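# Feed steel tube into cold saw and clamp vise

## Task

Pick up the long steel tube from the low rack on the bench (the rack sits between the robot's floor track and the saw's line of rollers). Set it on the rollers and slide it through the cold saw's open vise, beneath the raised blade, until its end reaches the length stop, which is the tip of the small square bar at the saw's -y end that points back toward the blade. Then turn the vise's hand wheel, found on the saw's -x side, to clamp the tube firmly. The length stop must stay at its set position. The tube must end up clamped, flat, unbent and motionless on the rollers. Tightening the wheel so hard that it crushes the tube fails the attempt.

## Robot and tools

ROBOT. Two arms, left_arm and right_arm. Each rides on its own carriage on one shared floor track that runs along y at x = 0. left_rail carries left_arm and is always the carriage toward +y; right_rail carries right_arm. These names do not match image sides. An arm's base sits at x = 0, y = its carriage's position_m, z = 0.03 m, and faces +x. Each arm ends in a two-finger gripper. The fingers point along the gripper's own +z and close along its y. The reported end_effector_position is the point between the pads when they are shut, and the fingertips sit about 33 mm past it. Fingers can fold if the part is held near the palm or if they are pushed tip-first into a surface, so grip near the tips.

SCENE FRAME. Metres, fixed to the table. The table top is z = 0 and +z is up. +x points where the arms face, +y is to their left, and y = 0 is mid-track. The table edge is at x = 0.31. Quaternions are given as wxyz.

execute_actions(actions, cameras). This runs a list of actions in order; an empty list just reports state. An action may hold "rows", "steps", "until" and rail commands.
- "rows": 1 to 15 rows, one control step (1/30 s) each. Every row is a single list of 18 numbers in [-1, 1] covering both arms: left dx, dy, dz, rx, ry, rz, left gripper position, force_limit, speed, then the same nine for the right arm.
- The six pose numbers are an offset, not a pose. They count from that arm's Hand target as it was when the action began, along that Hand target's own axes. 1.0 equals 0.6 m or 180 degrees, and rx, ry, rz form one rotation vector. All rows of one action count from that same start, but the next action starts from the new Hand target, so repeating an offset moves the arm again. Send all zeros to hold an arm where it is.
- The gripper numbers are absolute settings. position: +1 is fully open (140 mm), about -0.8 is where the pads touch, and -1 closes until something blocks. force_limit runs from -1 (soft, about 14 N) to +1 (about 58 N). speed runs from -1 (about 30 mm/s) to +1 (about 250 mm/s). A fast close squeezes much harder. To leave a gripper unchanged, repeat its last three numbers, because a 0 counts as a command.
- "steps": 1 to 450, default 15. After the last row the arm keeps heading to that row's target.
- Ramp offsets gradually. An increase of 0.01 per row is about 0.18 m/s.
- Rails: {"left_rail": {"position_m": y}} is an absolute y in metres along the track. The range is -1.1 to 2 for left_rail and -2 to 1.1 for right_rail. speed_m_s can be 0.01 to 1 and acceleration_factor 0.1 to 1; {"stop": true} brakes the carriage. Keep the carriages at least 0.98 m apart. After sending a rail command, wait with an action such as {"steps": n, "until": {"left_rail": {"position_status": ["!=", "moving"]}}}. Move an arm to a scene point only once its carriage has arrived. Arm targets travel with their carriage.
- "until" reads only the rails. A condition is a field value, or a comparison [op, value] using =, !=, <, <=, >, >=. {"all": {"status": "ended"}} and {"any": {"status": "ended"}} are also accepted.

move(target, speed, blend, stop_force, zero, blocking, cameras). This drives straight-line paths. target is one 18-number row in the same layout, or a list of up to 15 rows. Every row is an offset from the Hand targets at the start of the move, in their own axes, and none counts from the row before. speed is the top path speed in m/s, from 0.002 to 2 (default 0.25); one number, or one per target. blend is a corner rounding in m; 0 means stop at each point. stop_force is 10 to 80 N and ends an arm's path when it meets that much push; use it only slowly, and only with the carriage at rest. zero=false keeps the old force zero. blocking=false returns early, but rows and other moves are refused until wait or stop shows the move has ended. A move lasts at most 10 s. The result adds a "move:" line: done, off_target, held, fault, etc., plus limits such as paced or held.

wait(seconds 0 to 10) lets the scene run on. stop brakes a running move, but it does not stop rails or fingers. zoom_image(camera, region [x0, y0, x1, y1] px, at most 504 by 504) gives a closer look at cam_high, cam_bench_left, cam_bench_right, cam_left_wrist or cam_right_wrist. finished_scene(scene) ends the scene for good.

RESULTS. Each result gives, per gripper, end_effector_position, quaternion and velocities. Joint positions list rail (m) then waist, shoulder, elbow, forearm roll, wrist pitch and wrist roll (rad); joint velocities and torques are also given. Flange force is measured along the gripper's axes and includes held weight. Hand target is the origin for the next offsets. Tool commands are shown too.
- object_status: 0 moving, 1 blocked while opening, 2 blocked while closing (a grip), 3 reached position or pads met. After a close, check that it reads 2.
- position_measured is in counts: 3 is open, 139 is about 60 mm, 230 means the pads have met.
- Rails report position_m, position_status (moving, done, contact_stop, time_out, stopped, stopped_with_arm, stopped_for_other_arm, stopped_for_other_carriage) and position_answer (taken or not_taken). Resend once the carriage stands still.
- Wrist depth gives a 7x7 grid of distances ahead of each wrist camera. Cameras: cam_high, cam_low, cam_bench_left, cam_bench_right, cam_left_wrist, cam_right_wrist.

AVOID.
- Dropping the tube, or letting anything leave the table, including onto the track.
- Fast contact, or targets beyond a firm surface. Any outside force of 144 N or joint torques over their limits fault the arm for 10 s. The wrist limit is 42.7 N m, so do not twist a heavy tube held off-centre.
- Letting the arms or grippers touch each other.
- Bumping the length stop.
- Bending the tube.
- Over-winding the hand wheel. Turn it in small steps and stop once the tube is held firmly.
- Holding loads at full stretch for long, because motors overheat.

Each tool is called after "Request:" by a JSON object that holds its "name" and its "arguments".

## Session

Request:
{"name": "execute_actions", "arguments": {"actions": []}}

Scene clock: 0.00 s.
left_arm: end_effector_position=(+0.6600, +1.2186, +0.4937) position_measured=3 object_status=3 end_effector_quat_wxyz=(+0.000, +1.000, +0.000, +0.000) | right_arm: end_effector_position=(+0.6600, -0.6298, +0.4937) position_measured=3 object_status=3 end_effector_quat_wxyz=(+0.000, +1.000, +0.000, +0.000)
Joint positions: left_arm=[1.219 -0.053 0.164 1.35 0 1.628 1.518] | right_arm=[-0.629 -0.053 0.164 1.35 0 1.628 1.518]
Joint velocities: within noise
Joint torques (N m): no reading
Flange force (N): no reading
Wrist depth (mm): cam_left_wrist=[547 549 551 554 553 554 557 / 588 578 581 582 587 584 582 / 615 608 618 630 620 618 620 / - 146 653 663 - 651 119 / - 690 690 695 695 688 110 / - 742 735 728 710 - - / - - 769 747 766 855 -] | cam_right_wrist=[321 388 - - 343 335 - / 602 370 - - 355 596 600 / 414 416 417 - 348 639 656 / - 146 662 676 368 147 131 / - 145 - 778 735 - 108 / - - 745 745 778 - - / - - 809 806 800 - -]
Hand target: left_arm +0.6600, +1.2186, +0.4937; +0.000, +1.000, +0.000, +0.000 | right_arm +0.6600, -0.6298, +0.4937; +0.000, +1.000, +0.000, +0.000
Tool commands: left_gripper/position=+1.0 left_gripper/force_limit=+1.0 left_gripper/speed=+1.0 right_gripper/position=+1.0 right_gripper/force_limit=+1.0 right_gripper/speed=+1.0
left_rail: position_m=1.219 position_status=done
right_rail: position_m=-0.629 position_status=done

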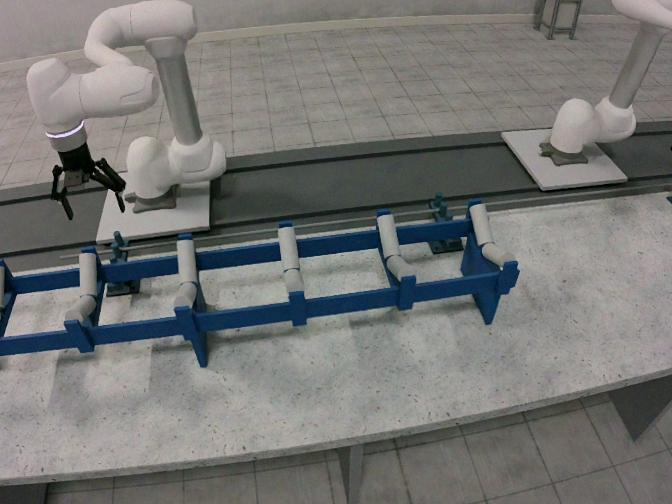

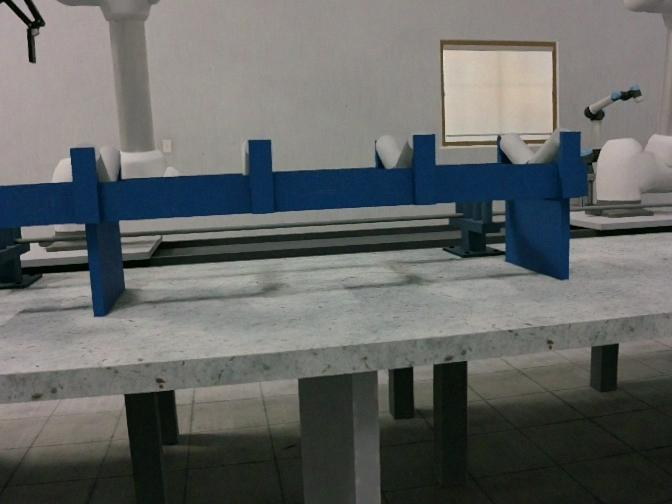

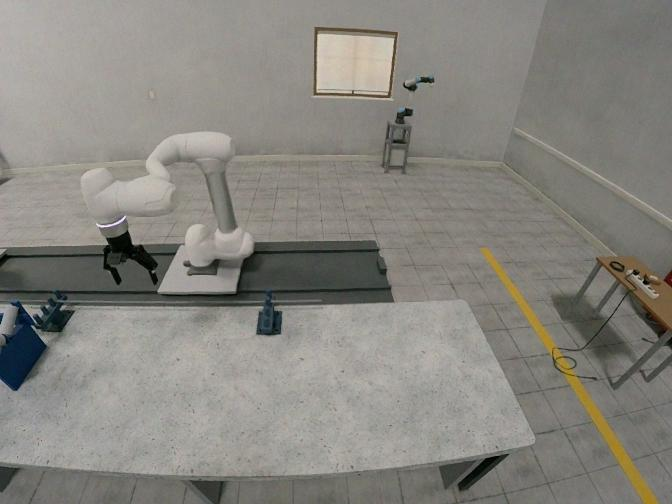

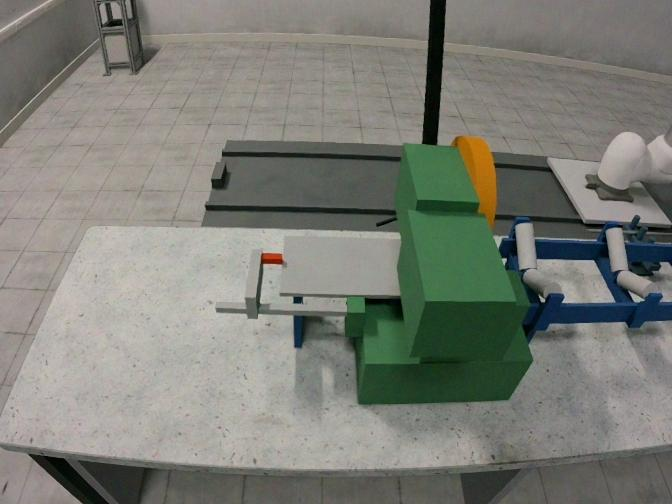

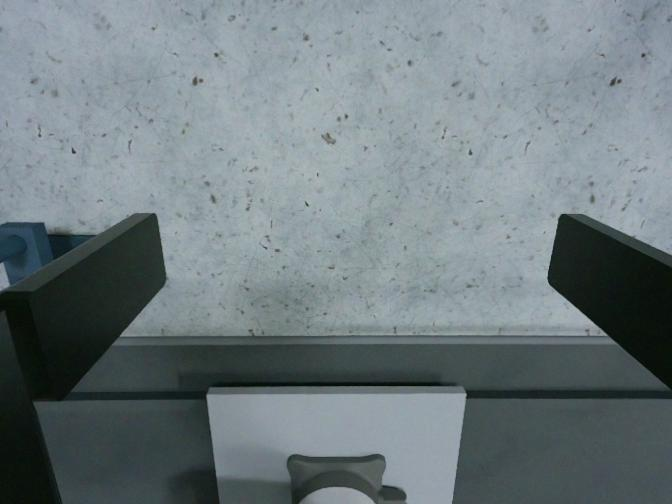

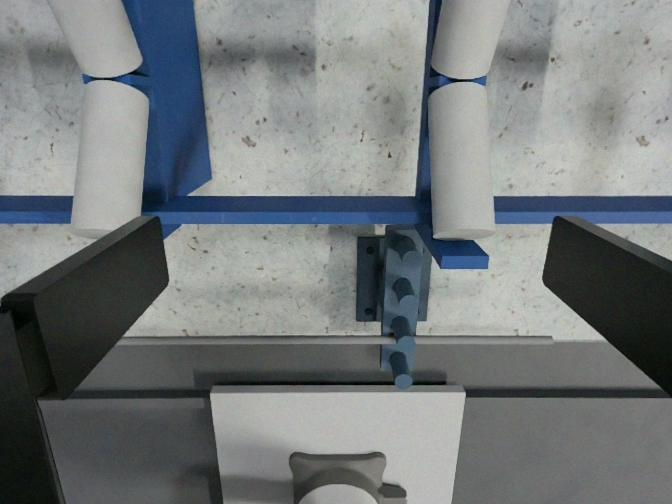

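Request:
{"name": "zoom_image", "arguments": {"camera": "cam_bench_right", "region": [200, 120, 560, 420]}}

Request:
{"name": "zoom_image", "arguments": {"camera": "cam_high", "region": [0, 150, 336, 400]}}

Request:
{"name": "zoom_image", "arguments": {"camera": "cam_high", "region": [336, 100, 672, 350]}}

Request:
{"name": "zoom_image", "arguments": {"camera": "cam_bench_left", "region": [0, 200, 340, 440]}}

Scaled by 1.400 from the camera's 672x504 image, which has a finer 960x720 frame.

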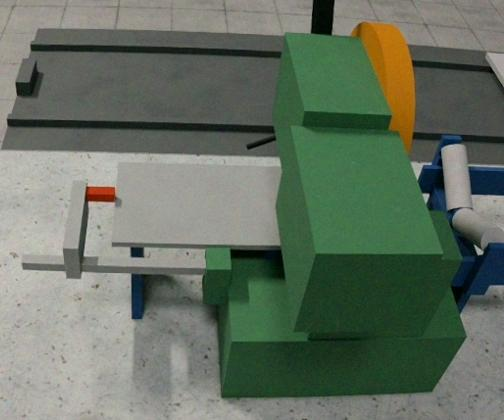

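Scaled by 1.500 from the camera's 672x504 image, which has a finer 960x720 frame.

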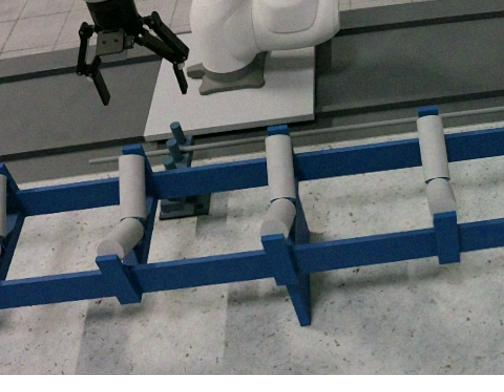

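Scaled by 1.500 from the camera's 672x504 image, which has a finer 960x720 frame.

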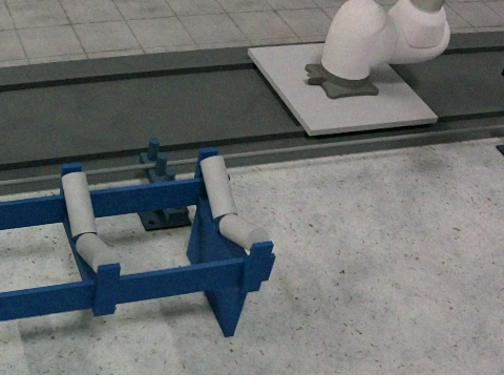

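Scaled by 1.482 from the camera's 672x504 image, which has a finer 960x720 frame.

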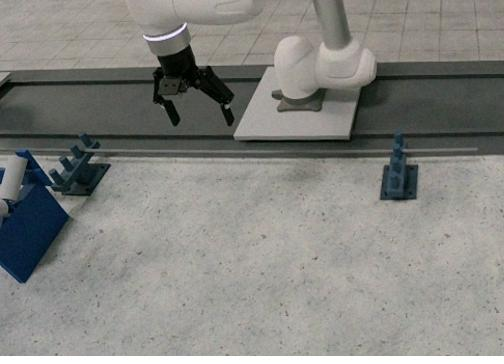

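Request:
{"name": "zoom_image", "arguments": {"camera": "cam_left_wrist", "region": [0, 180, 336, 420]}}

Request:
{"name": "zoom_image", "arguments": {"camera": "cam_left_wrist", "region": [336, 180, 672, 420]}}

Request:
{"name": "zoom_image", "arguments": {"camera": "cam_right_wrist", "region": [336, 180, 672, 420]}}

Request:
{"name": "zoom_image", "arguments": {"camera": "cam_bench_left", "region": [200, 240, 500, 400]}}

Scaled by 1.500 from the camera's 672x504 image, which has a finer 960x720 frame.

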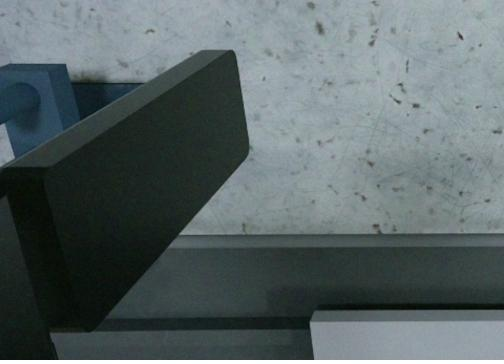

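Scaled by 1.500 from the camera's 672x504 image, which has a finer 960x720 frame.

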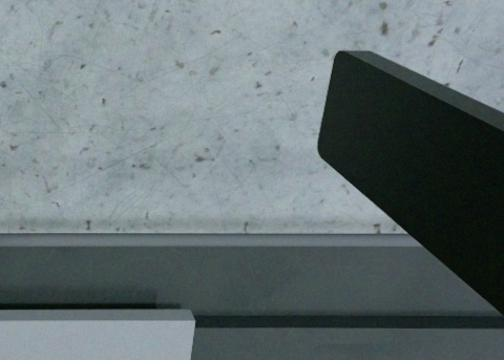

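Scaled by 1.500 from the camera's 672x504 image, which has a finer 960x720 frame.

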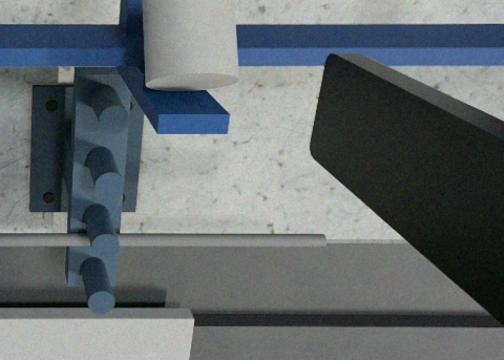

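Scaled by 1.680 from the camera's 672x504 image, which has a finer 960x720 frame.

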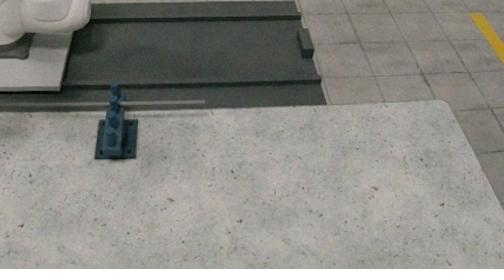

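Request:
{"name": "zoom_image", "arguments": {"camera": "cam_bench_right", "region": [340, 110, 560, 300]}}

Request:
{"name": "zoom_image", "arguments": {"camera": "cam_bench_right", "region": [200, 210, 420, 400]}}

Scaled by 2.291 from the camera's 672x504 image, which has a finer 960x720 frame.

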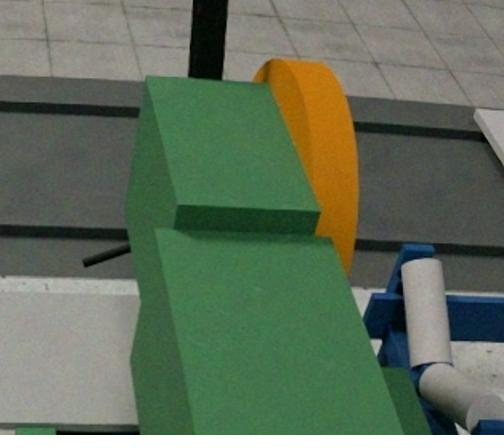

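Scaled by 2.291 from the camera's 672x504 image, which has a finer 960x720 frame.

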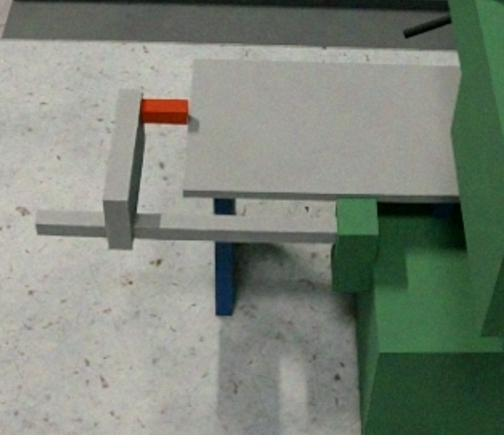

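Request:
{"name": "move", "arguments": {"target": [0,0,0,0,0,0,1,1,1, 0,0,-0.15,-0.36,0,0,1,1,1], "cameras": ["cam_right_wrist","cam_high"]}}

Scene clock: 50.17 s.
left_arm: end_effector_position=(+0.6600, +1.2186, +0.4937) position_measured=3 object_status=3 end_effector_quat_wxyz=(+0.000, +1.000, +0.000, +0.000) | right_arm: end_effector_position=(+0.6600, -0.6298, +0.5837) position_measured=3 object_status=3 end_effector_quat_wxyz=(+0.536, +0.844, +0.000, +0.000)
Joint positions: left_arm=[1.219 -0.053 0.164 1.35 0 1.628 1.518] | right_arm=[-0.629 0.379 0.274 1.393 -1.073 1.868 1.829]
Joint torques (N m): left_arm=[0.76 -60.78 -42.95 4.66 -0.29 -0.02] | right_arm=[-1.21 -68.5 -41.84 0.01 0.59 0]
Flange force (N): left_arm=[1.5 1.2 1.7] | right_arm=[-3.4 -0.8 0.3]
Wrist depth (mm): cam_left_wrist=[551 549 550 551 553 553 557 / 581 581 584 582 585 590 588 / 612 613 613 613 621 618 621 / - 145 653 657 651 653 126 / - 135 686 701 695 695 110 / 728 - 725 714 732 695 - / - - 759 749 782 - -] | cam_right_wrist=[333 719 588 849 999 929 - / 347 752 627 937 1233 - 3224 / 345 477 613 1117 - 3700 - / 370 126 - - - 147 123 / - 119 - 5505 - - 108 / - - - 4802 5130 - 4606 / 688 - 2687 5374 6449 - 5130]
Hand target: left_arm +0.6600, +1.2186, +0.4937; +0.000, +1.000, +0.000, +0.000 | right_arm +0.6600, -0.6298, +0.5837; +0.536, +0.844, +0.000, +0.000
Off the commanded pose: left_arm 0.000 m, 0 deg | right_arm 0.000 m, 0 deg.
left_rail: position_m=1.219 position_status=done
right_rail: position_m=-0.629 position_status=done
move: done
camera_calibration:
cam_right_wrist: T_world_to_cam=[[0.0042397, -0.4365, 0.899694, -0.794511], [-0.93509, 0.317114, 0.158259, 0.7226], [-0.354385, -0.841966, -0.406823, 0.0825682], [0, 0, 0, 1]] pos_world=[0.708325, -0.506431, 0.63405]
Images, in order (width x height): cam_high 672x504, cam_right_wrist 672x504.

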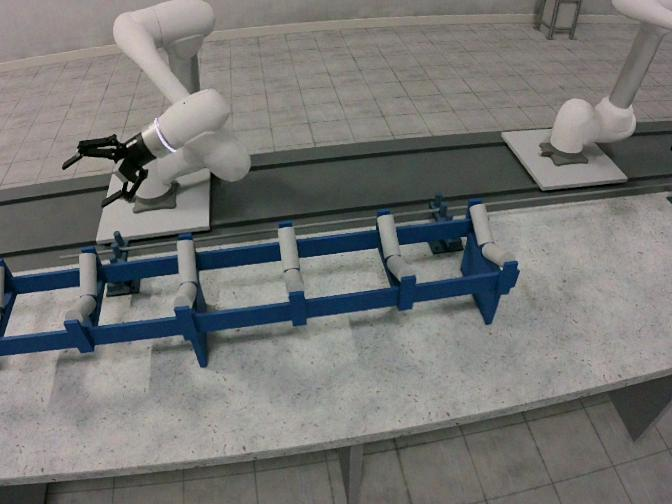

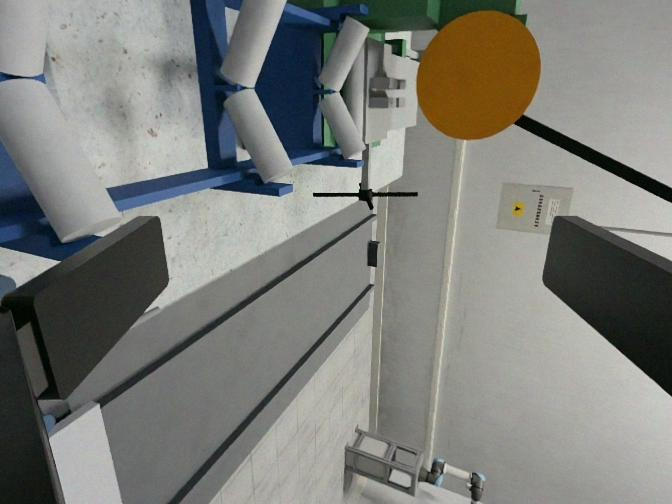

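Request:
{"name": "zoom_image", "arguments": {"camera": "cam_right_wrist", "region": [290, 0, 672, 270]}}

Request:
{"name": "zoom_image", "arguments": {"camera": "cam_right_wrist", "region": [290, 30, 430, 240]}}

Scaled by 1.319 from the camera's 672x504 image, which has a finer 960x720 frame.

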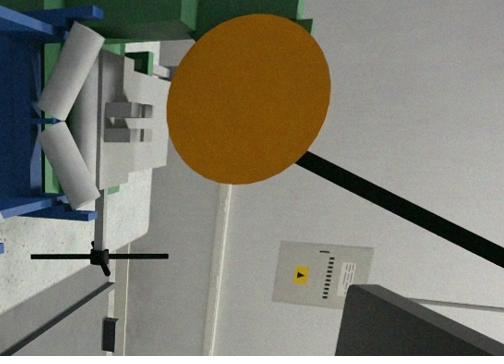

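Scaled by 2.400 from the camera's 672x504 image, which has a finer 960x720 frame.

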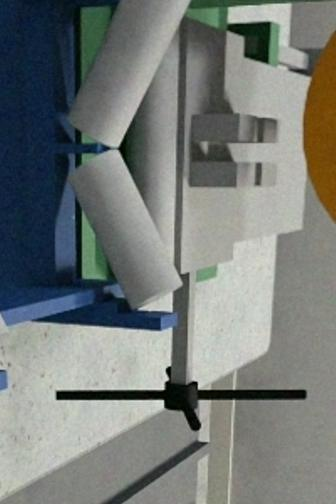

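Request:
{"name": "move", "arguments": {"target": [0,0,0,0,0,0,1,1,1, 0,0,0,0.36,0,0,1,1,1], "cameras": ["cam_right_wrist"]}}

Request:
{"name": "move", "arguments": {"target": [0,0,0.1,0,0,-0.5,1,1,1, -0.2,-0.35,0,0,0,-0.5,1,1,1]}}

Scene clock: 100.13 s.
left_arm: end_effector_position=(+0.6600, +1.2186, +0.4937) position_measured=3 object_status=3 end_effector_quat_wxyz=(+0.000, +1.000, +0.000, +0.000) | right_arm: end_effector_position=(+0.6599, -0.6298, +0.5838) position_measured=3 object_status=3 end_effector_quat_wxyz=(+0.000, +1.000, +0.000, +0.000)
Joint positions: left_arm=[1.219 -0.053 0.164 1.35 0 1.628 1.518] | right_arm=[-0.629 -0.053 0.185 1.161 0 1.795 1.518]
Joint torques (N m): left_arm=[0.6 -60.46 -42.86 4.63 -0.3 -0.04] | right_arm=[-1.13 -59.85 -42.77 4.54 -0.05 -0.06]
Flange force (N): left_arm=[1.3 1.0 1.6] | right_arm=[-4.6 -1.8 3.0]
Wrist depth (mm): cam_left_wrist=[550 550 547 553 554 551 558 / 584 582 585 584 584 587 591 / 616 613 615 615 616 621 620 / - 145 653 659 657 648 126 / - 596 674 693 712 690 110 / 728 728 703 732 732 - 782 / - - 774 744 772 824 810] | cam_right_wrist=[627 424 660 - 412 662 676 / - 441 634 719 454 - - / 723 443 532 730 437 733 534 / - 126 781 792 - 147 124 / - 116 - - - - 108 / - - 842 849 889 - - / - - 798 784 929 - -]
Hand target: left_arm +0.6600, +1.2186, +0.4937; +0.000, +1.000, +0.000, +0.000 | right_arm +0.6600, -0.6298, +0.5837; +0.000, +1.000, +0.000, +0.000
Off the commanded pose: left_arm 0.000 m, 0 deg | right_arm 0.000 m, 0 deg.
left_rail: position_m=1.219 position_status=done
right_rail: position_m=-0.629 position_status=done
move: done
camera_calibration:
cam_right_wrist: T_world_to_cam=[[0.00425331, -0.999921, -0.0118436, -0.617286], [-0.935173, -0.008172, 0.354097, 0.403357], [-0.354165, 0.00956973, -0.935134, 0.927225], [0, 0, 0, 1]] pos_world=[0.708225, -0.622814, 0.716941]
Images, in order (width x height): cam_right_wrist 672x504.

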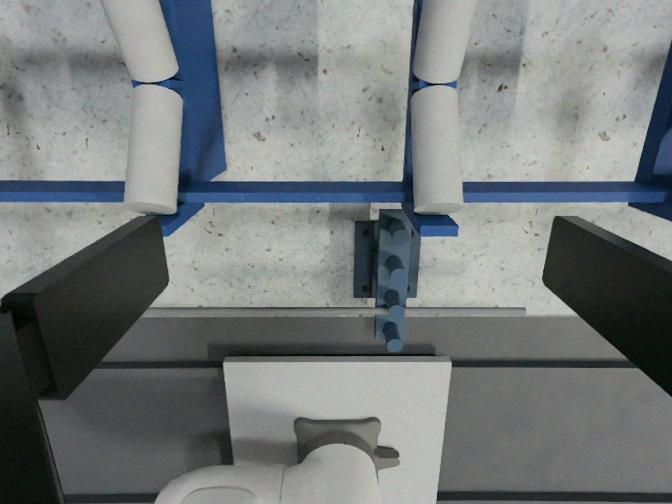

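Scene clock: 103.77 s.
left_arm: end_effector_position=(+0.6600, +1.2187, +0.4336) position_measured=3 object_status=3 end_effector_quat_wxyz=(+0.000, +0.707, +0.707, +0.000) | right_arm: end_effector_position=(+0.5400, -0.4198, +0.5836) position_measured=3 object_status=3 end_effector_quat_wxyz=(+0.000, +0.707, +0.707, +0.000)
Joint positions: left_arm=[1.219 -0.053 0.163 1.458 0 1.521 -0.053] | right_arm=[-0.629 0.31 0.05 1.315 0 1.777 0.31]
Joint torques (N m): left_arm=[0.75 -60.43 -43 4.73 -0.27 -0.07] | right_arm=[-0.95 -45.79 -42.51 4.45 -0.01 -0.05]
Flange force (N): left_arm=[-1.1 1.2 2.1] | right_arm=[0.5 -3.3 2.5]
Wrist depth (mm): cam_left_wrist=[497 499 498 499 500 502 506 / 525 524 521 521 531 529 533 / 557 557 558 561 558 558 561 / - 145 587 593 594 597 126 / - 623 632 650 639 646 109 / - 719 686 672 682 676 693 / 754 759 732 732 735 735 744] | cam_right_wrist=[- - - - 658 - 465 / 641 660 - 688 686 - 500 / 694 705 - 719 444 457 428 / 692 126 - - 757 146 124 / - 792 - 824 580 620 108 / 929 - 868 896 576 570 541 / - - - 981 1008 738 -]
Hand target: left_arm +0.6600, +1.2186, +0.4337; +0.000, +0.707, +0.707, +0.000 | right_arm +0.5400, -0.4198, +0.5837; +0.000, +0.707, +0.707, +0.000
Off the commanded pose: left_arm 0.000 m, 0 deg | right_arm 0.000 m, 0 deg.
left_rail: position_m=1.219 position_status=done
right_rail: position_m=-0.629 position_status=done
move: done
camera_calibration:
cam_left_wrist: T_world_to_cam=[[0.99986, 0.0167261, 0.000131908, -0.672949], [0.0156434, -0.937874, 0.346624, 0.986906], [0.00592137, -0.346573, -0.938004, 0.967168], [0, 0, 0, 1]] pos_world=[0.651689, 1.27204, 0.565211]
cam_right_wrist: T_world_to_cam=[[0.99992, 0.00421592, -0.0119382, -0.522849], [0.00817268, -0.935095, 0.354304, -0.605664], [-0.0096696, -0.354373, -0.935054, 0.543706], [0, 0, 0, 1]] pos_world=[0.533014, -0.371475, 0.716742]

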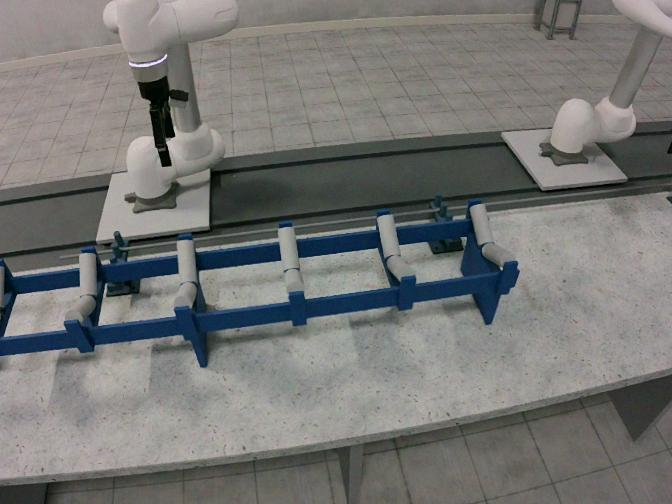

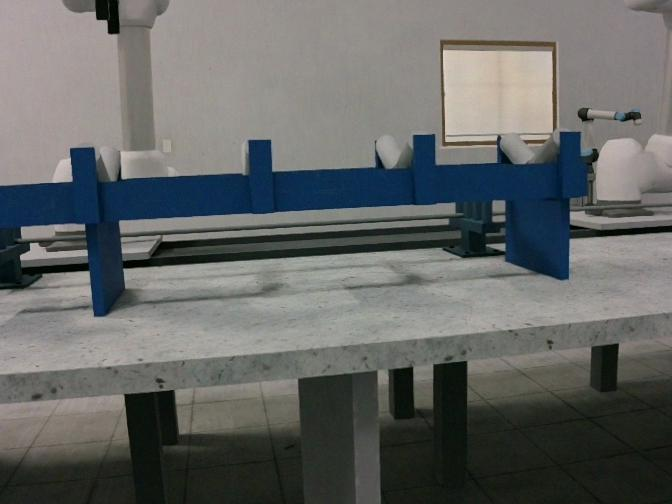

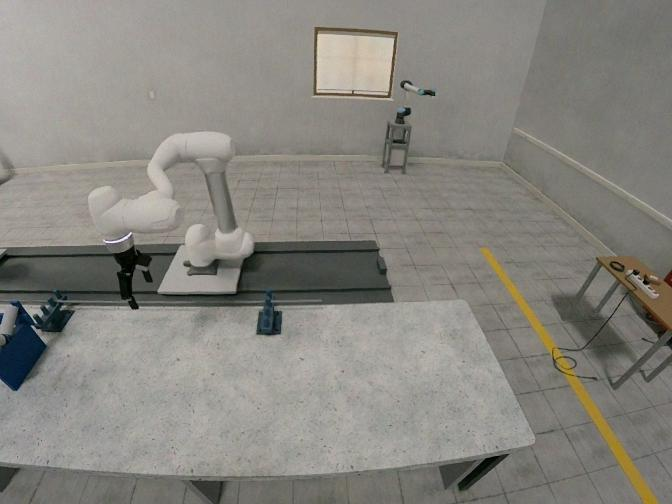

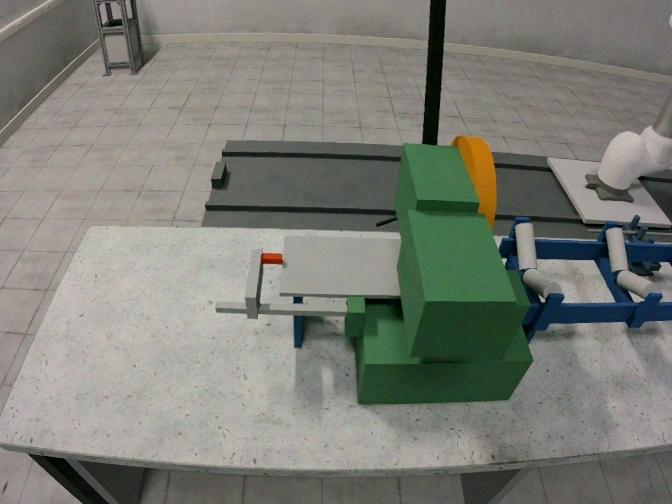

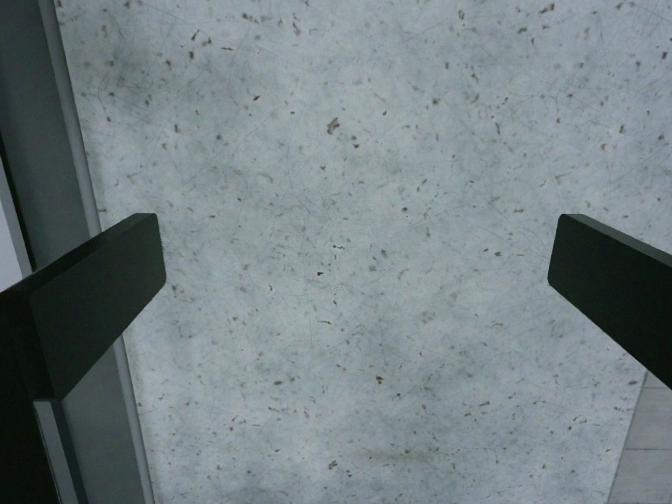

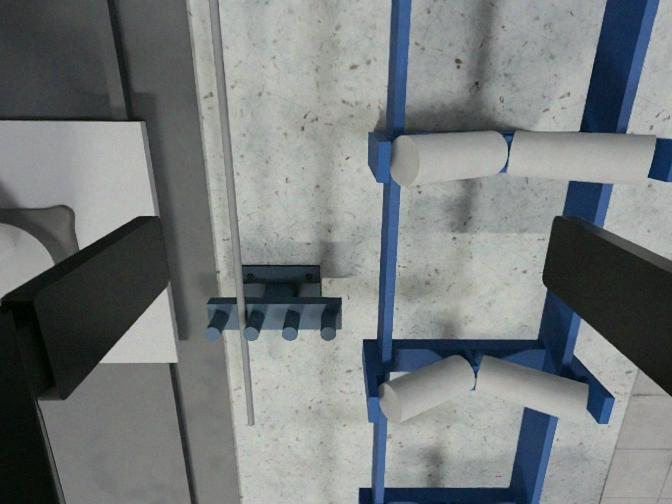

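Request:
{"name": "zoom_image", "arguments": {"camera": "cam_right_wrist", "region": [180, 240, 360, 440]}}

Scaled by 2.520 from the camera's 672x504 image, which has a finer 960x720 frame.

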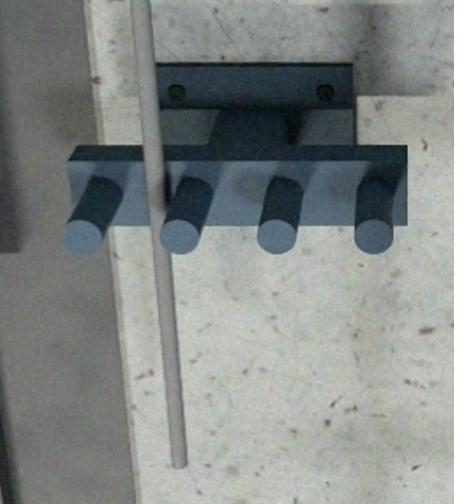

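Request:
{"name": "execute_actions", "arguments": {"actions": [{"left_rail":{"position_m":0.9,"speed_m_s":0.4,"acceleration_factor":0.5},"steps":150,"until":{"left_rail":{"position_status":["!=","moving"]}}}], "cameras": []}}

Request:
{"name": "move", "arguments": {"target": [0.583,-0.487,0.22,0,0,0,0.3,-1,0, 0.2,-0.287,0.467,0,0,0,0.3,-1,0]}}

Scene clock: 124.57 s.
left_arm: end_effector_position=(+0.6600, +0.8995, +0.4337) position_measured=3 object_status=3 end_effector_quat_wxyz=(+0.000, +0.707, +0.707, +0.000) | right_arm: end_effector_position=(+0.5400, -0.4198, +0.5837) position_measured=3 object_status=3 end_effector_quat_wxyz=(+0.000, +0.707, +0.707, +0.000)
Joint positions: left_arm=[0.9 -0.053 0.163 1.458 0 1.521 -0.053] | right_arm=[-0.629 0.31 0.05 1.315 0 1.777 0.31]
Joint torques (N m): left_arm=[0.36 -60.56 -42.94 4.74 -0.28 0.02] | right_arm=[-1.14 -45.95 -42.44 4.46 -0.01 -0.03]
Flange force (N): left_arm=[-0.5 0.5 1.4] | right_arm=[0.9 -3.0 2.2]
Wrist depth (mm): cam_left_wrist=[501 499 501 500 503 500 503 / 530 529 526 520 527 526 533 / 565 557 557 557 559 562 566 / - 146 596 593 596 591 126 / - 623 637 637 637 644 109 / - 674 666 653 665 676 690 / 705 590 605 537 540 723 735] | cam_right_wrist=[- - - - 443 - 453 / 610 694 672 - 486 - 500 / 699 708 - 745 431 463 430 / 690 126 - 714 - - 124 / - 798 792 694 666 608 108 / - - - 892 576 629 529 / - - 999 977 990 960 -]
Hand target: left_arm +0.6600, +0.8995, +0.4337; +0.000, +0.707, +0.707, +0.000 | right_arm +0.5400, -0.4198, +0.5837; +0.000, +0.707, +0.707, +0.000
Tool commands: left_gripper/position=+1.0 left_gripper/force_limit=+1.0 left_gripper/speed=+1.0 right_gripper/position=+1.0 right_gripper/force_limit=+1.0 right_gripper/speed=+1.0
Off the commanded pose: left_arm 0.000 m, 0 deg | right_arm 0.000 m, 0 deg.
left_rail: position_m=0.900 speed_m_s=0.40 position_status=done
right_rail: position_m=-0.629 position_status=done
No camera images: "cameras" was empty.

Scene clock: 126.97 s.
left_arm: end_effector_position=(+0.3677, +1.2492, +0.3015) position_measured=91 object_status=3 end_effector_quat_wxyz=(+0.000, +0.707, +0.707, +0.000) | right_arm: end_effector_position=(+0.3678, -0.2998, +0.3035) position_measured=91 object_status=3 end_effector_quat_wxyz=(+0.000, +0.707, +0.707, +0.000)
Joint positions: left_arm=[0.9 0.691 -0.044 1.92 0 1.266 0.692] | right_arm=[-0.629 0.661 -0.067 1.938 0 1.271 0.661]
Joint torques (N m): left_arm=[0.2 -36.98 -40.94 4.46 -0.26 0.01] | right_arm=[-0.95 -32.37 -41.51 4.32 -0.03 -0.03]
Flange force (N): left_arm=[0.3 1.3 1.9] | right_arm=[-0.7 -3.6 0.5]
Wrist depth (mm): cam_left_wrist=[398 389 396 381 386 387 387 / 419 414 420 406 406 408 409 / 443 430 440 431 429 435 433 / 465 118 141 460 459 136 456 / - 82 490 488 497 109 77 / - 64 535 526 524 512 - / - - 529 559 562 - -] | cam_right_wrist=[402 - - 307 388 393 406 / - - - 417 424 412 413 / - - - 435 416 453 457 / 455 - 144 - 463 133 449 / - 74 114 - - 123 83 / - - 519 - - - - / - - 531 - - - -]
Hand target: left_arm +0.3678, +1.2493, +0.3017; +0.000, +0.707, +0.707, +0.000 | right_arm +0.3678, -0.2998, +0.3035; +0.000, +0.707, +0.707, +0.000
Off the commanded pose: left_arm 0.000 m, 0 deg | right_arm 0.000 m, 0 deg.
left_rail: position_m=0.900 speed_m_s=0.40 position_status=done
right_rail: position_m=-0.629 position_status=done
move: done
camera_calibration:
cam_left_wrist: T_world_to_cam=[[0.999861, 0.016656, -0.0000573352, -0.381009], [0.0156428, -0.937842, 0.346709, 1.06576], [0.00572102, -0.346662, -0.937973, 0.855826], [0, 0, 0, 1]] pos_world=[0.359389, 1.30254, 0.433211]
cam_right_wrist: T_world_to_cam=[[0.999921, 0.00425069, -0.0118444, -0.354545], [0.00817197, -0.935094, 0.354305, -0.392805], [-0.00956961, -0.354373, -0.935055, 0.322621], [0, 0, 0, 1]] pos_world=[0.360814, -0.251475, 0.436642]

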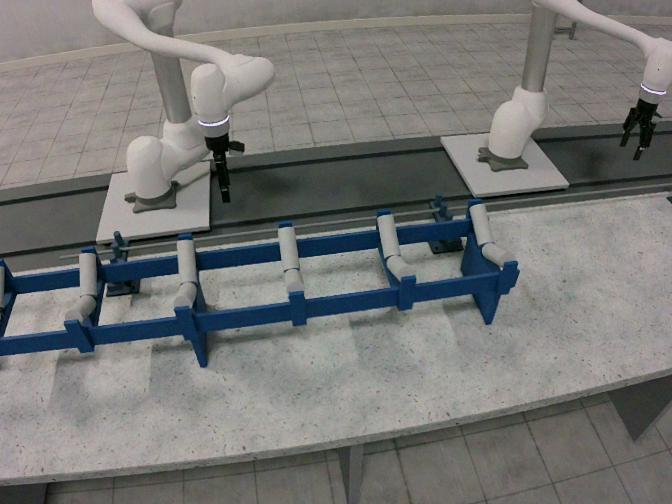

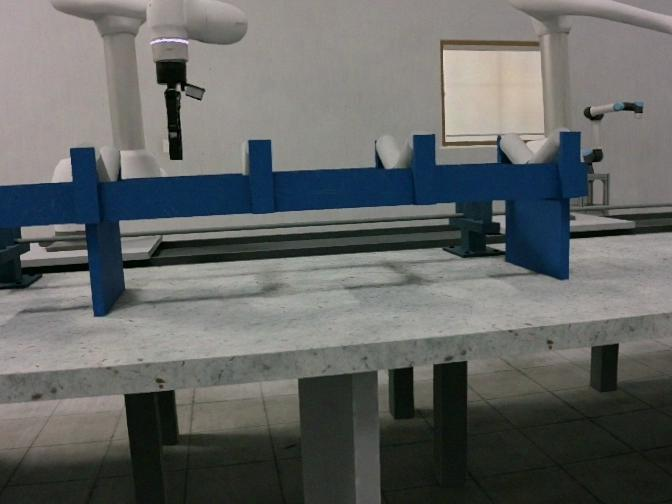

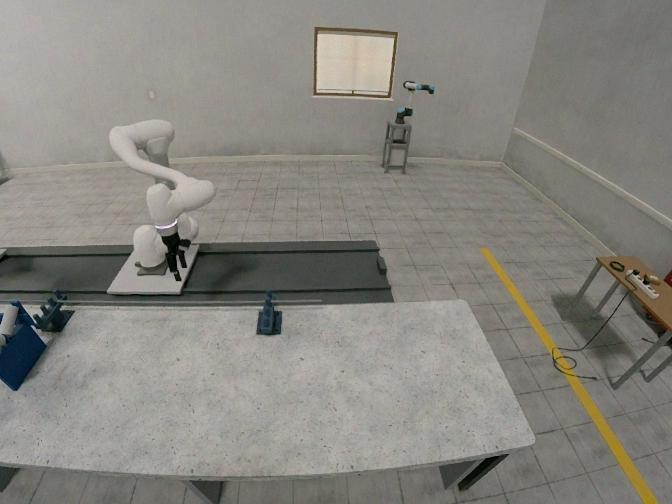

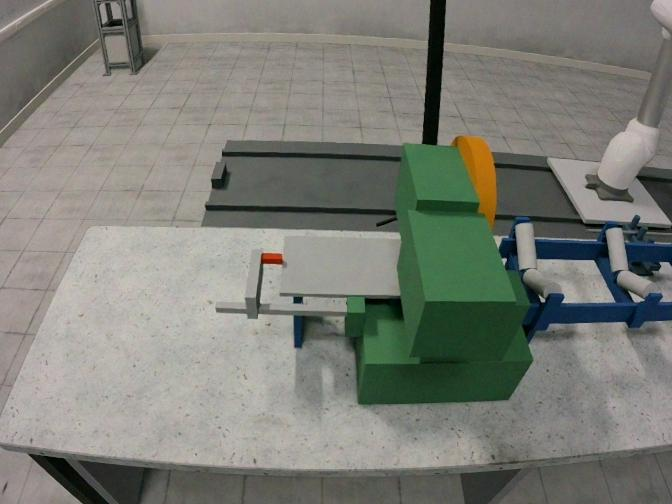

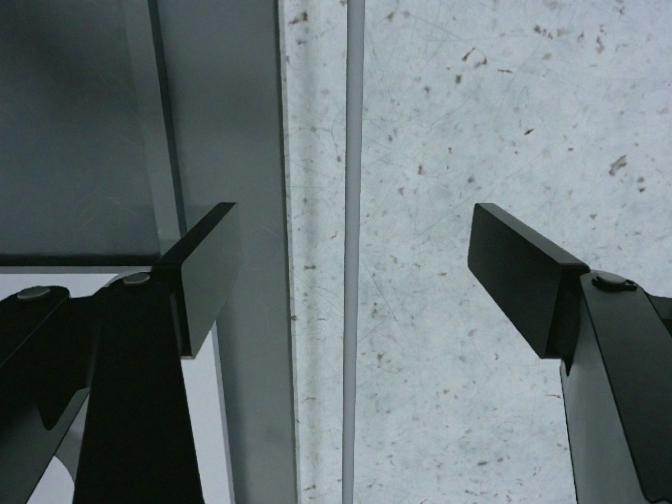

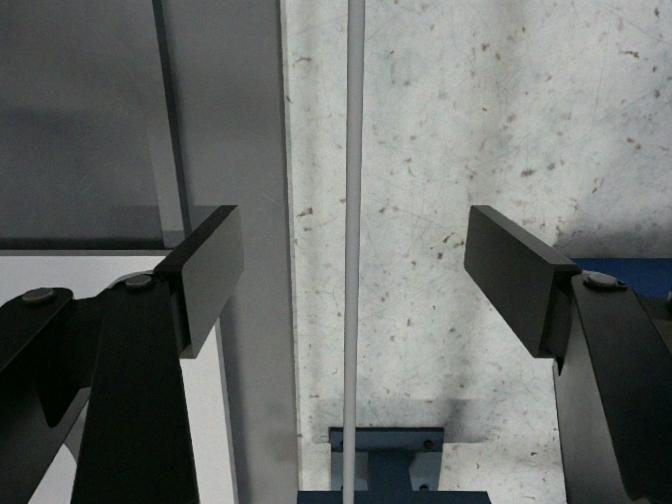

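Request:
{"name": "zoom_image", "arguments": {"camera": "cam_right_wrist", "region": [300, 200, 400, 300]}}

Request:
{"name": "zoom_image", "arguments": {"camera": "cam_left_wrist", "region": [300, 200, 400, 300]}}

Scaled by 5.040 from the camera's 672x504 image, which has a finer 960x720 frame.

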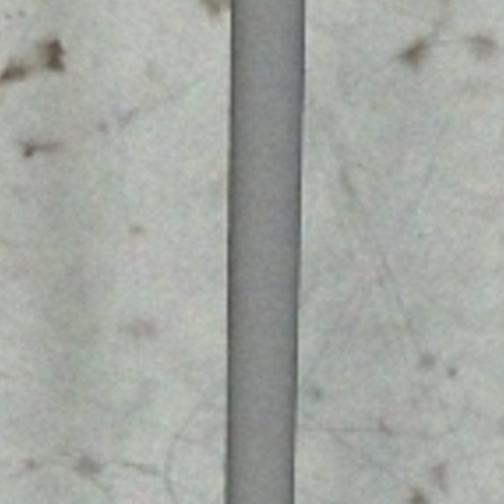

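Scaled by 5.040 from the camera's 672x504 image, which has a finer 960x720 frame.

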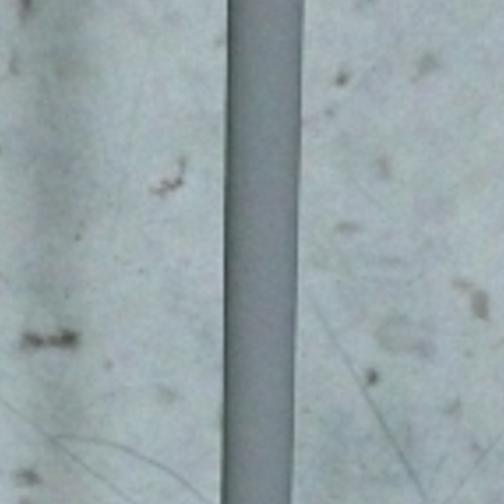

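Request:
{"name": "move", "arguments": {"target": [0,0.008,0.25,0,0,0,0.0,-1,0, 0,0.006,0.25,0,0,0,0.0,-1,0], "cameras": ["cam_left_wrist","cam_right_wrist","cam_low"]}}

Scene clock: 149.47 s.
left_arm: end_effector_position=(+0.3726, +1.2493, +0.1517) position_measured=129 object_status=3 end_effector_quat_wxyz=(+0.000, +0.707, +0.707, +0.000) | right_arm: end_effector_position=(+0.3714, -0.2998, +0.1535) position_measured=129 object_status=3 end_effector_quat_wxyz=(+0.000, +0.707, +0.707, +0.000)
Joint positions: left_arm=[0.9 0.686 0.079 2.094 0 0.969 0.686] | right_arm=[-0.629 0.656 0.055 2.116 0 0.971 0.656]
Joint torques (N m): left_arm=[0.73 -44.42 -35.4 3.95 -0.19 0.01] | right_arm=[-1.1 -39.03 -35.42 3.78 -0.03 -0.05]
Flange force (N): left_arm=[-0.2 2.0 2.7] | right_arm=[-0.3 -3.5 -1.1]
Wrist depth (mm): cam_left_wrist=[259 266 260 248 254 254 255 / 261 280 274 264 267 269 270 / 277 296 291 280 283 286 284 / 291 307 128 296 157 295 300 / - 87 312 317 322 88 85 / - - 352 346 346 - - / - - 384 370 371 - -] | cam_right_wrist=[254 - - 171 256 255 - / - - - 178 - - - / - - 280 285 - - - / - - 110 199 - 301 - / - 90 89 211 - - 91 / - - - - - - - / - - - 374 - - -]
Hand target: left_arm +0.3726, +1.2493, +0.1517; +0.000, +0.707, +0.707, +0.000 | right_arm +0.3714, -0.2998, +0.1535; +0.000, +0.707, +0.707, +0.000
Off the commanded pose: left_arm 0.000 m, 0 deg | right_arm 0.000 m, 0 deg.
left_rail: position_m=0.900 speed_m_s=0.40 position_status=done
right_rail: position_m=-0.629 position_status=done
move: done
camera_calibration:
cam_left_wrist: T_world_to_cam=[[0.999859, 0.016761, 0.000225584, -0.386135], [0.0156437, -0.937873, 0.346625, 1.11781], [0.00602136, -0.346573, -0.938004, 0.715015], [0, 0, 0, 1]] pos_world=[0.364289, 1.30264, 0.283311]
cam_right_wrist: T_world_to_cam=[[0.999921, 0.00424956, -0.011845, -0.359922], [0.00817202, -0.935061, 0.354392, -0.339706], [-0.00956978, -0.354461, -0.935022, 0.182366], [0, 0, 0, 1]] pos_world=[0.364414, -0.251475, 0.286642]
Images, in order (width x height): cam_low 672x504, cam_left_wrist 672x504, cam_right_wrist 672x504.

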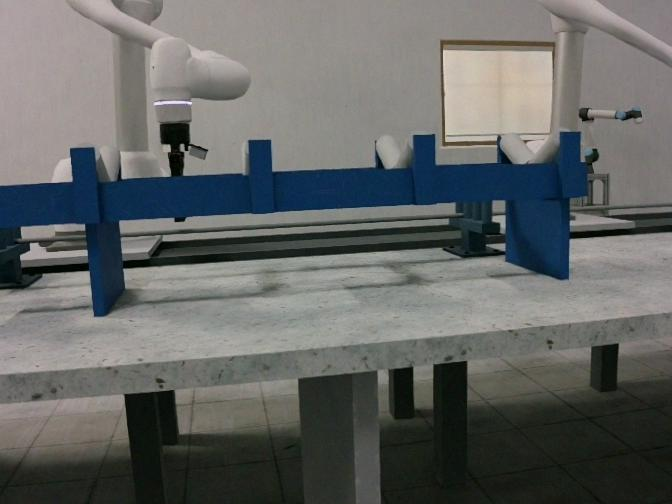

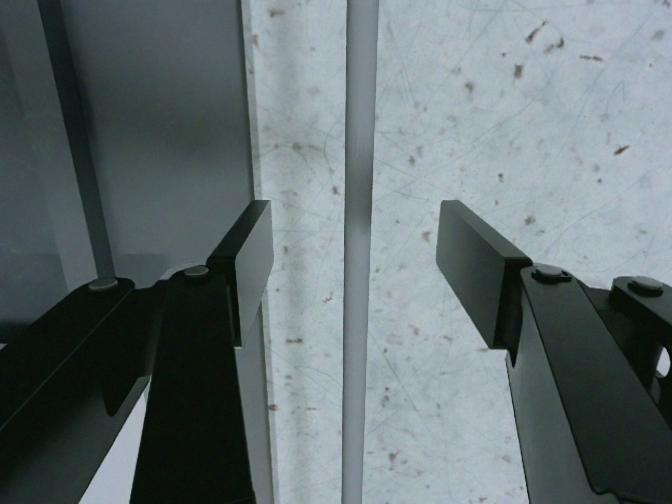

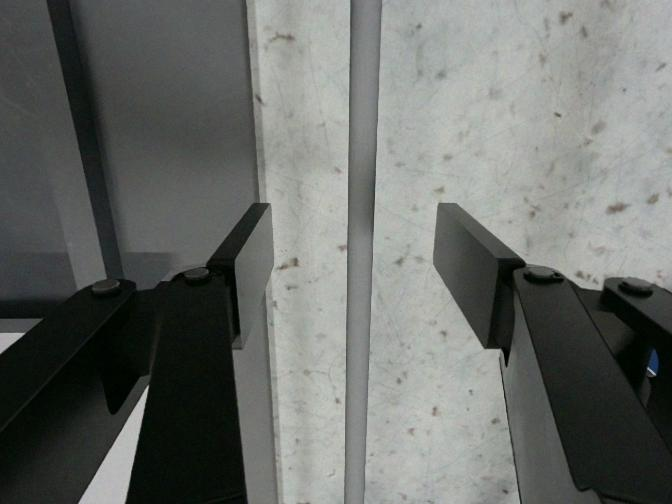

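Request:
{"name": "move", "arguments": {"target": [0,0.0042,0.0528,0,0,0,0.0,-1,0, 0,0.006,0.0558,0,0,0,0.0,-1,0], "speed": 0.08, "cameras": ["cam_left_wrist","cam_right_wrist","cam_low"]}}

Scene clock: 162.20 s.
left_arm: end_effector_position=(+0.3751, +1.2493, +0.1200) position_measured=129 object_status=3 end_effector_quat_wxyz=(+0.000, +0.707, +0.707, +0.000) | right_arm: end_effector_position=(+0.3750, -0.2998, +0.1200) position_measured=129 object_status=3 end_effector_quat_wxyz=(+0.000, +0.707, +0.707, +0.000)
Joint positions: left_arm=[0.9 0.682 0.117 2.121 0 0.904 0.682] | right_arm=[-0.629 0.652 0.097 2.144 0 0.901 0.652]
Joint torques (N m): left_arm=[0.93 -46.57 -33.71 3.78 -0.3 0.02] | right_arm=[-1.28 -42.61 -33.88 3.6 -0.04 -0.04]
Flange force (N): left_arm=[-0.7 2.2 2.4] | right_arm=[0.6 -3.0 -0.4]
Wrist depth (mm): cam_left_wrist=[238 238 227 138 225 226 227 / 250 251 242 232 238 239 240 / 262 266 254 248 252 254 254 / 262 278 128 264 261 262 266 / - 87 277 283 287 88 85 / - - 305 301 307 - - / - - 336 334 330 - -] | cam_right_wrist=[- - 226 138 229 225 - / 250 - 245 146 - - - / - - 260 250 247 256 - / - 282 110 160 - 265 - / - 90 89 178 - - 91 / - - - 307 - - - / - - - 207 - - -]
Hand target: left_arm +0.3751, +1.2493, +0.1200; +0.000, +0.707, +0.707, +0.000 | right_arm +0.3750, -0.2998, +0.1200; +0.000, +0.707, +0.707, +0.000
Off the commanded pose: left_arm 0.000 m, 0 deg | right_arm 0.000 m, 0 deg.
left_rail: position_m=0.900 speed_m_s=0.40 position_status=done
right_rail: position_m=-0.629 position_status=done
move: done
camera_calibration:
cam_left_wrist: T_world_to_cam=[[0.999862, 0.0166311, 0.000167344, -0.388445], [0.015542, -0.937876, 0.346623, 1.1288], [0.00592168, -0.346573, -0.938004, 0.685301], [0, 0, 0, 1]] pos_world=[0.366789, 1.30264, 0.251611]
cam_right_wrist: T_world_to_cam=[[0.999921, 0.00425069, -0.0118444, -0.363918], [0.00817197, -0.935094, 0.354305, -0.327849], [-0.00956961, -0.354373, -0.935055, 0.151108], [0, 0, 0, 1]] pos_world=[0.368014, -0.251475, 0.253142]
Images, in order (width x height): cam_low 672x504, cam_left_wrist 672x504, cam_right_wrist 672x504.

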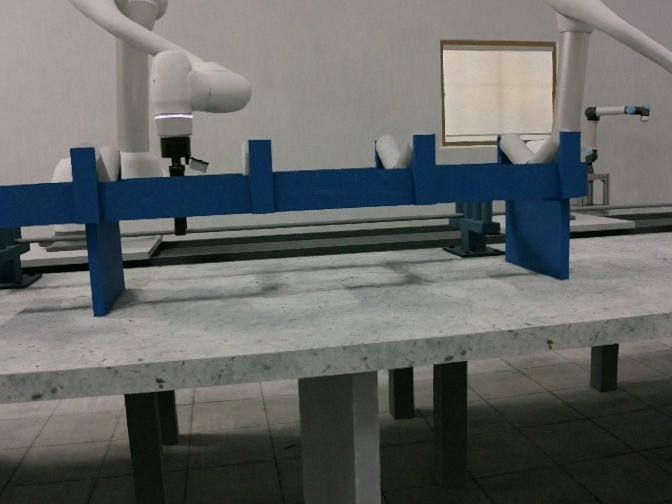

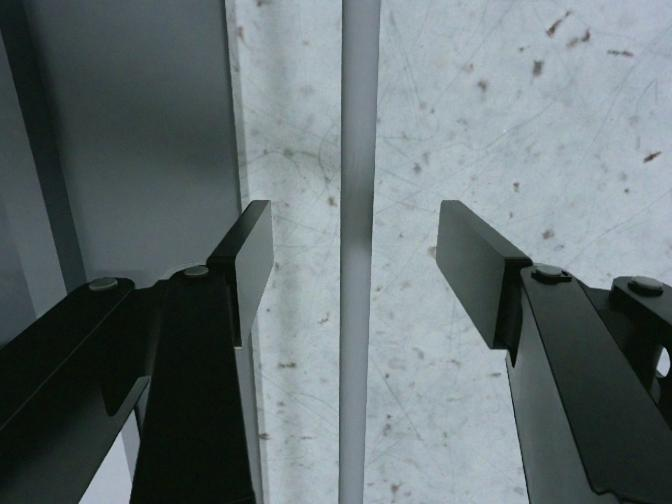

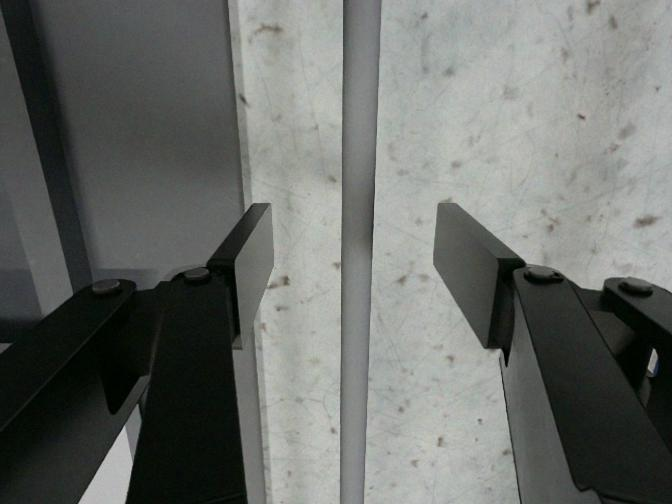

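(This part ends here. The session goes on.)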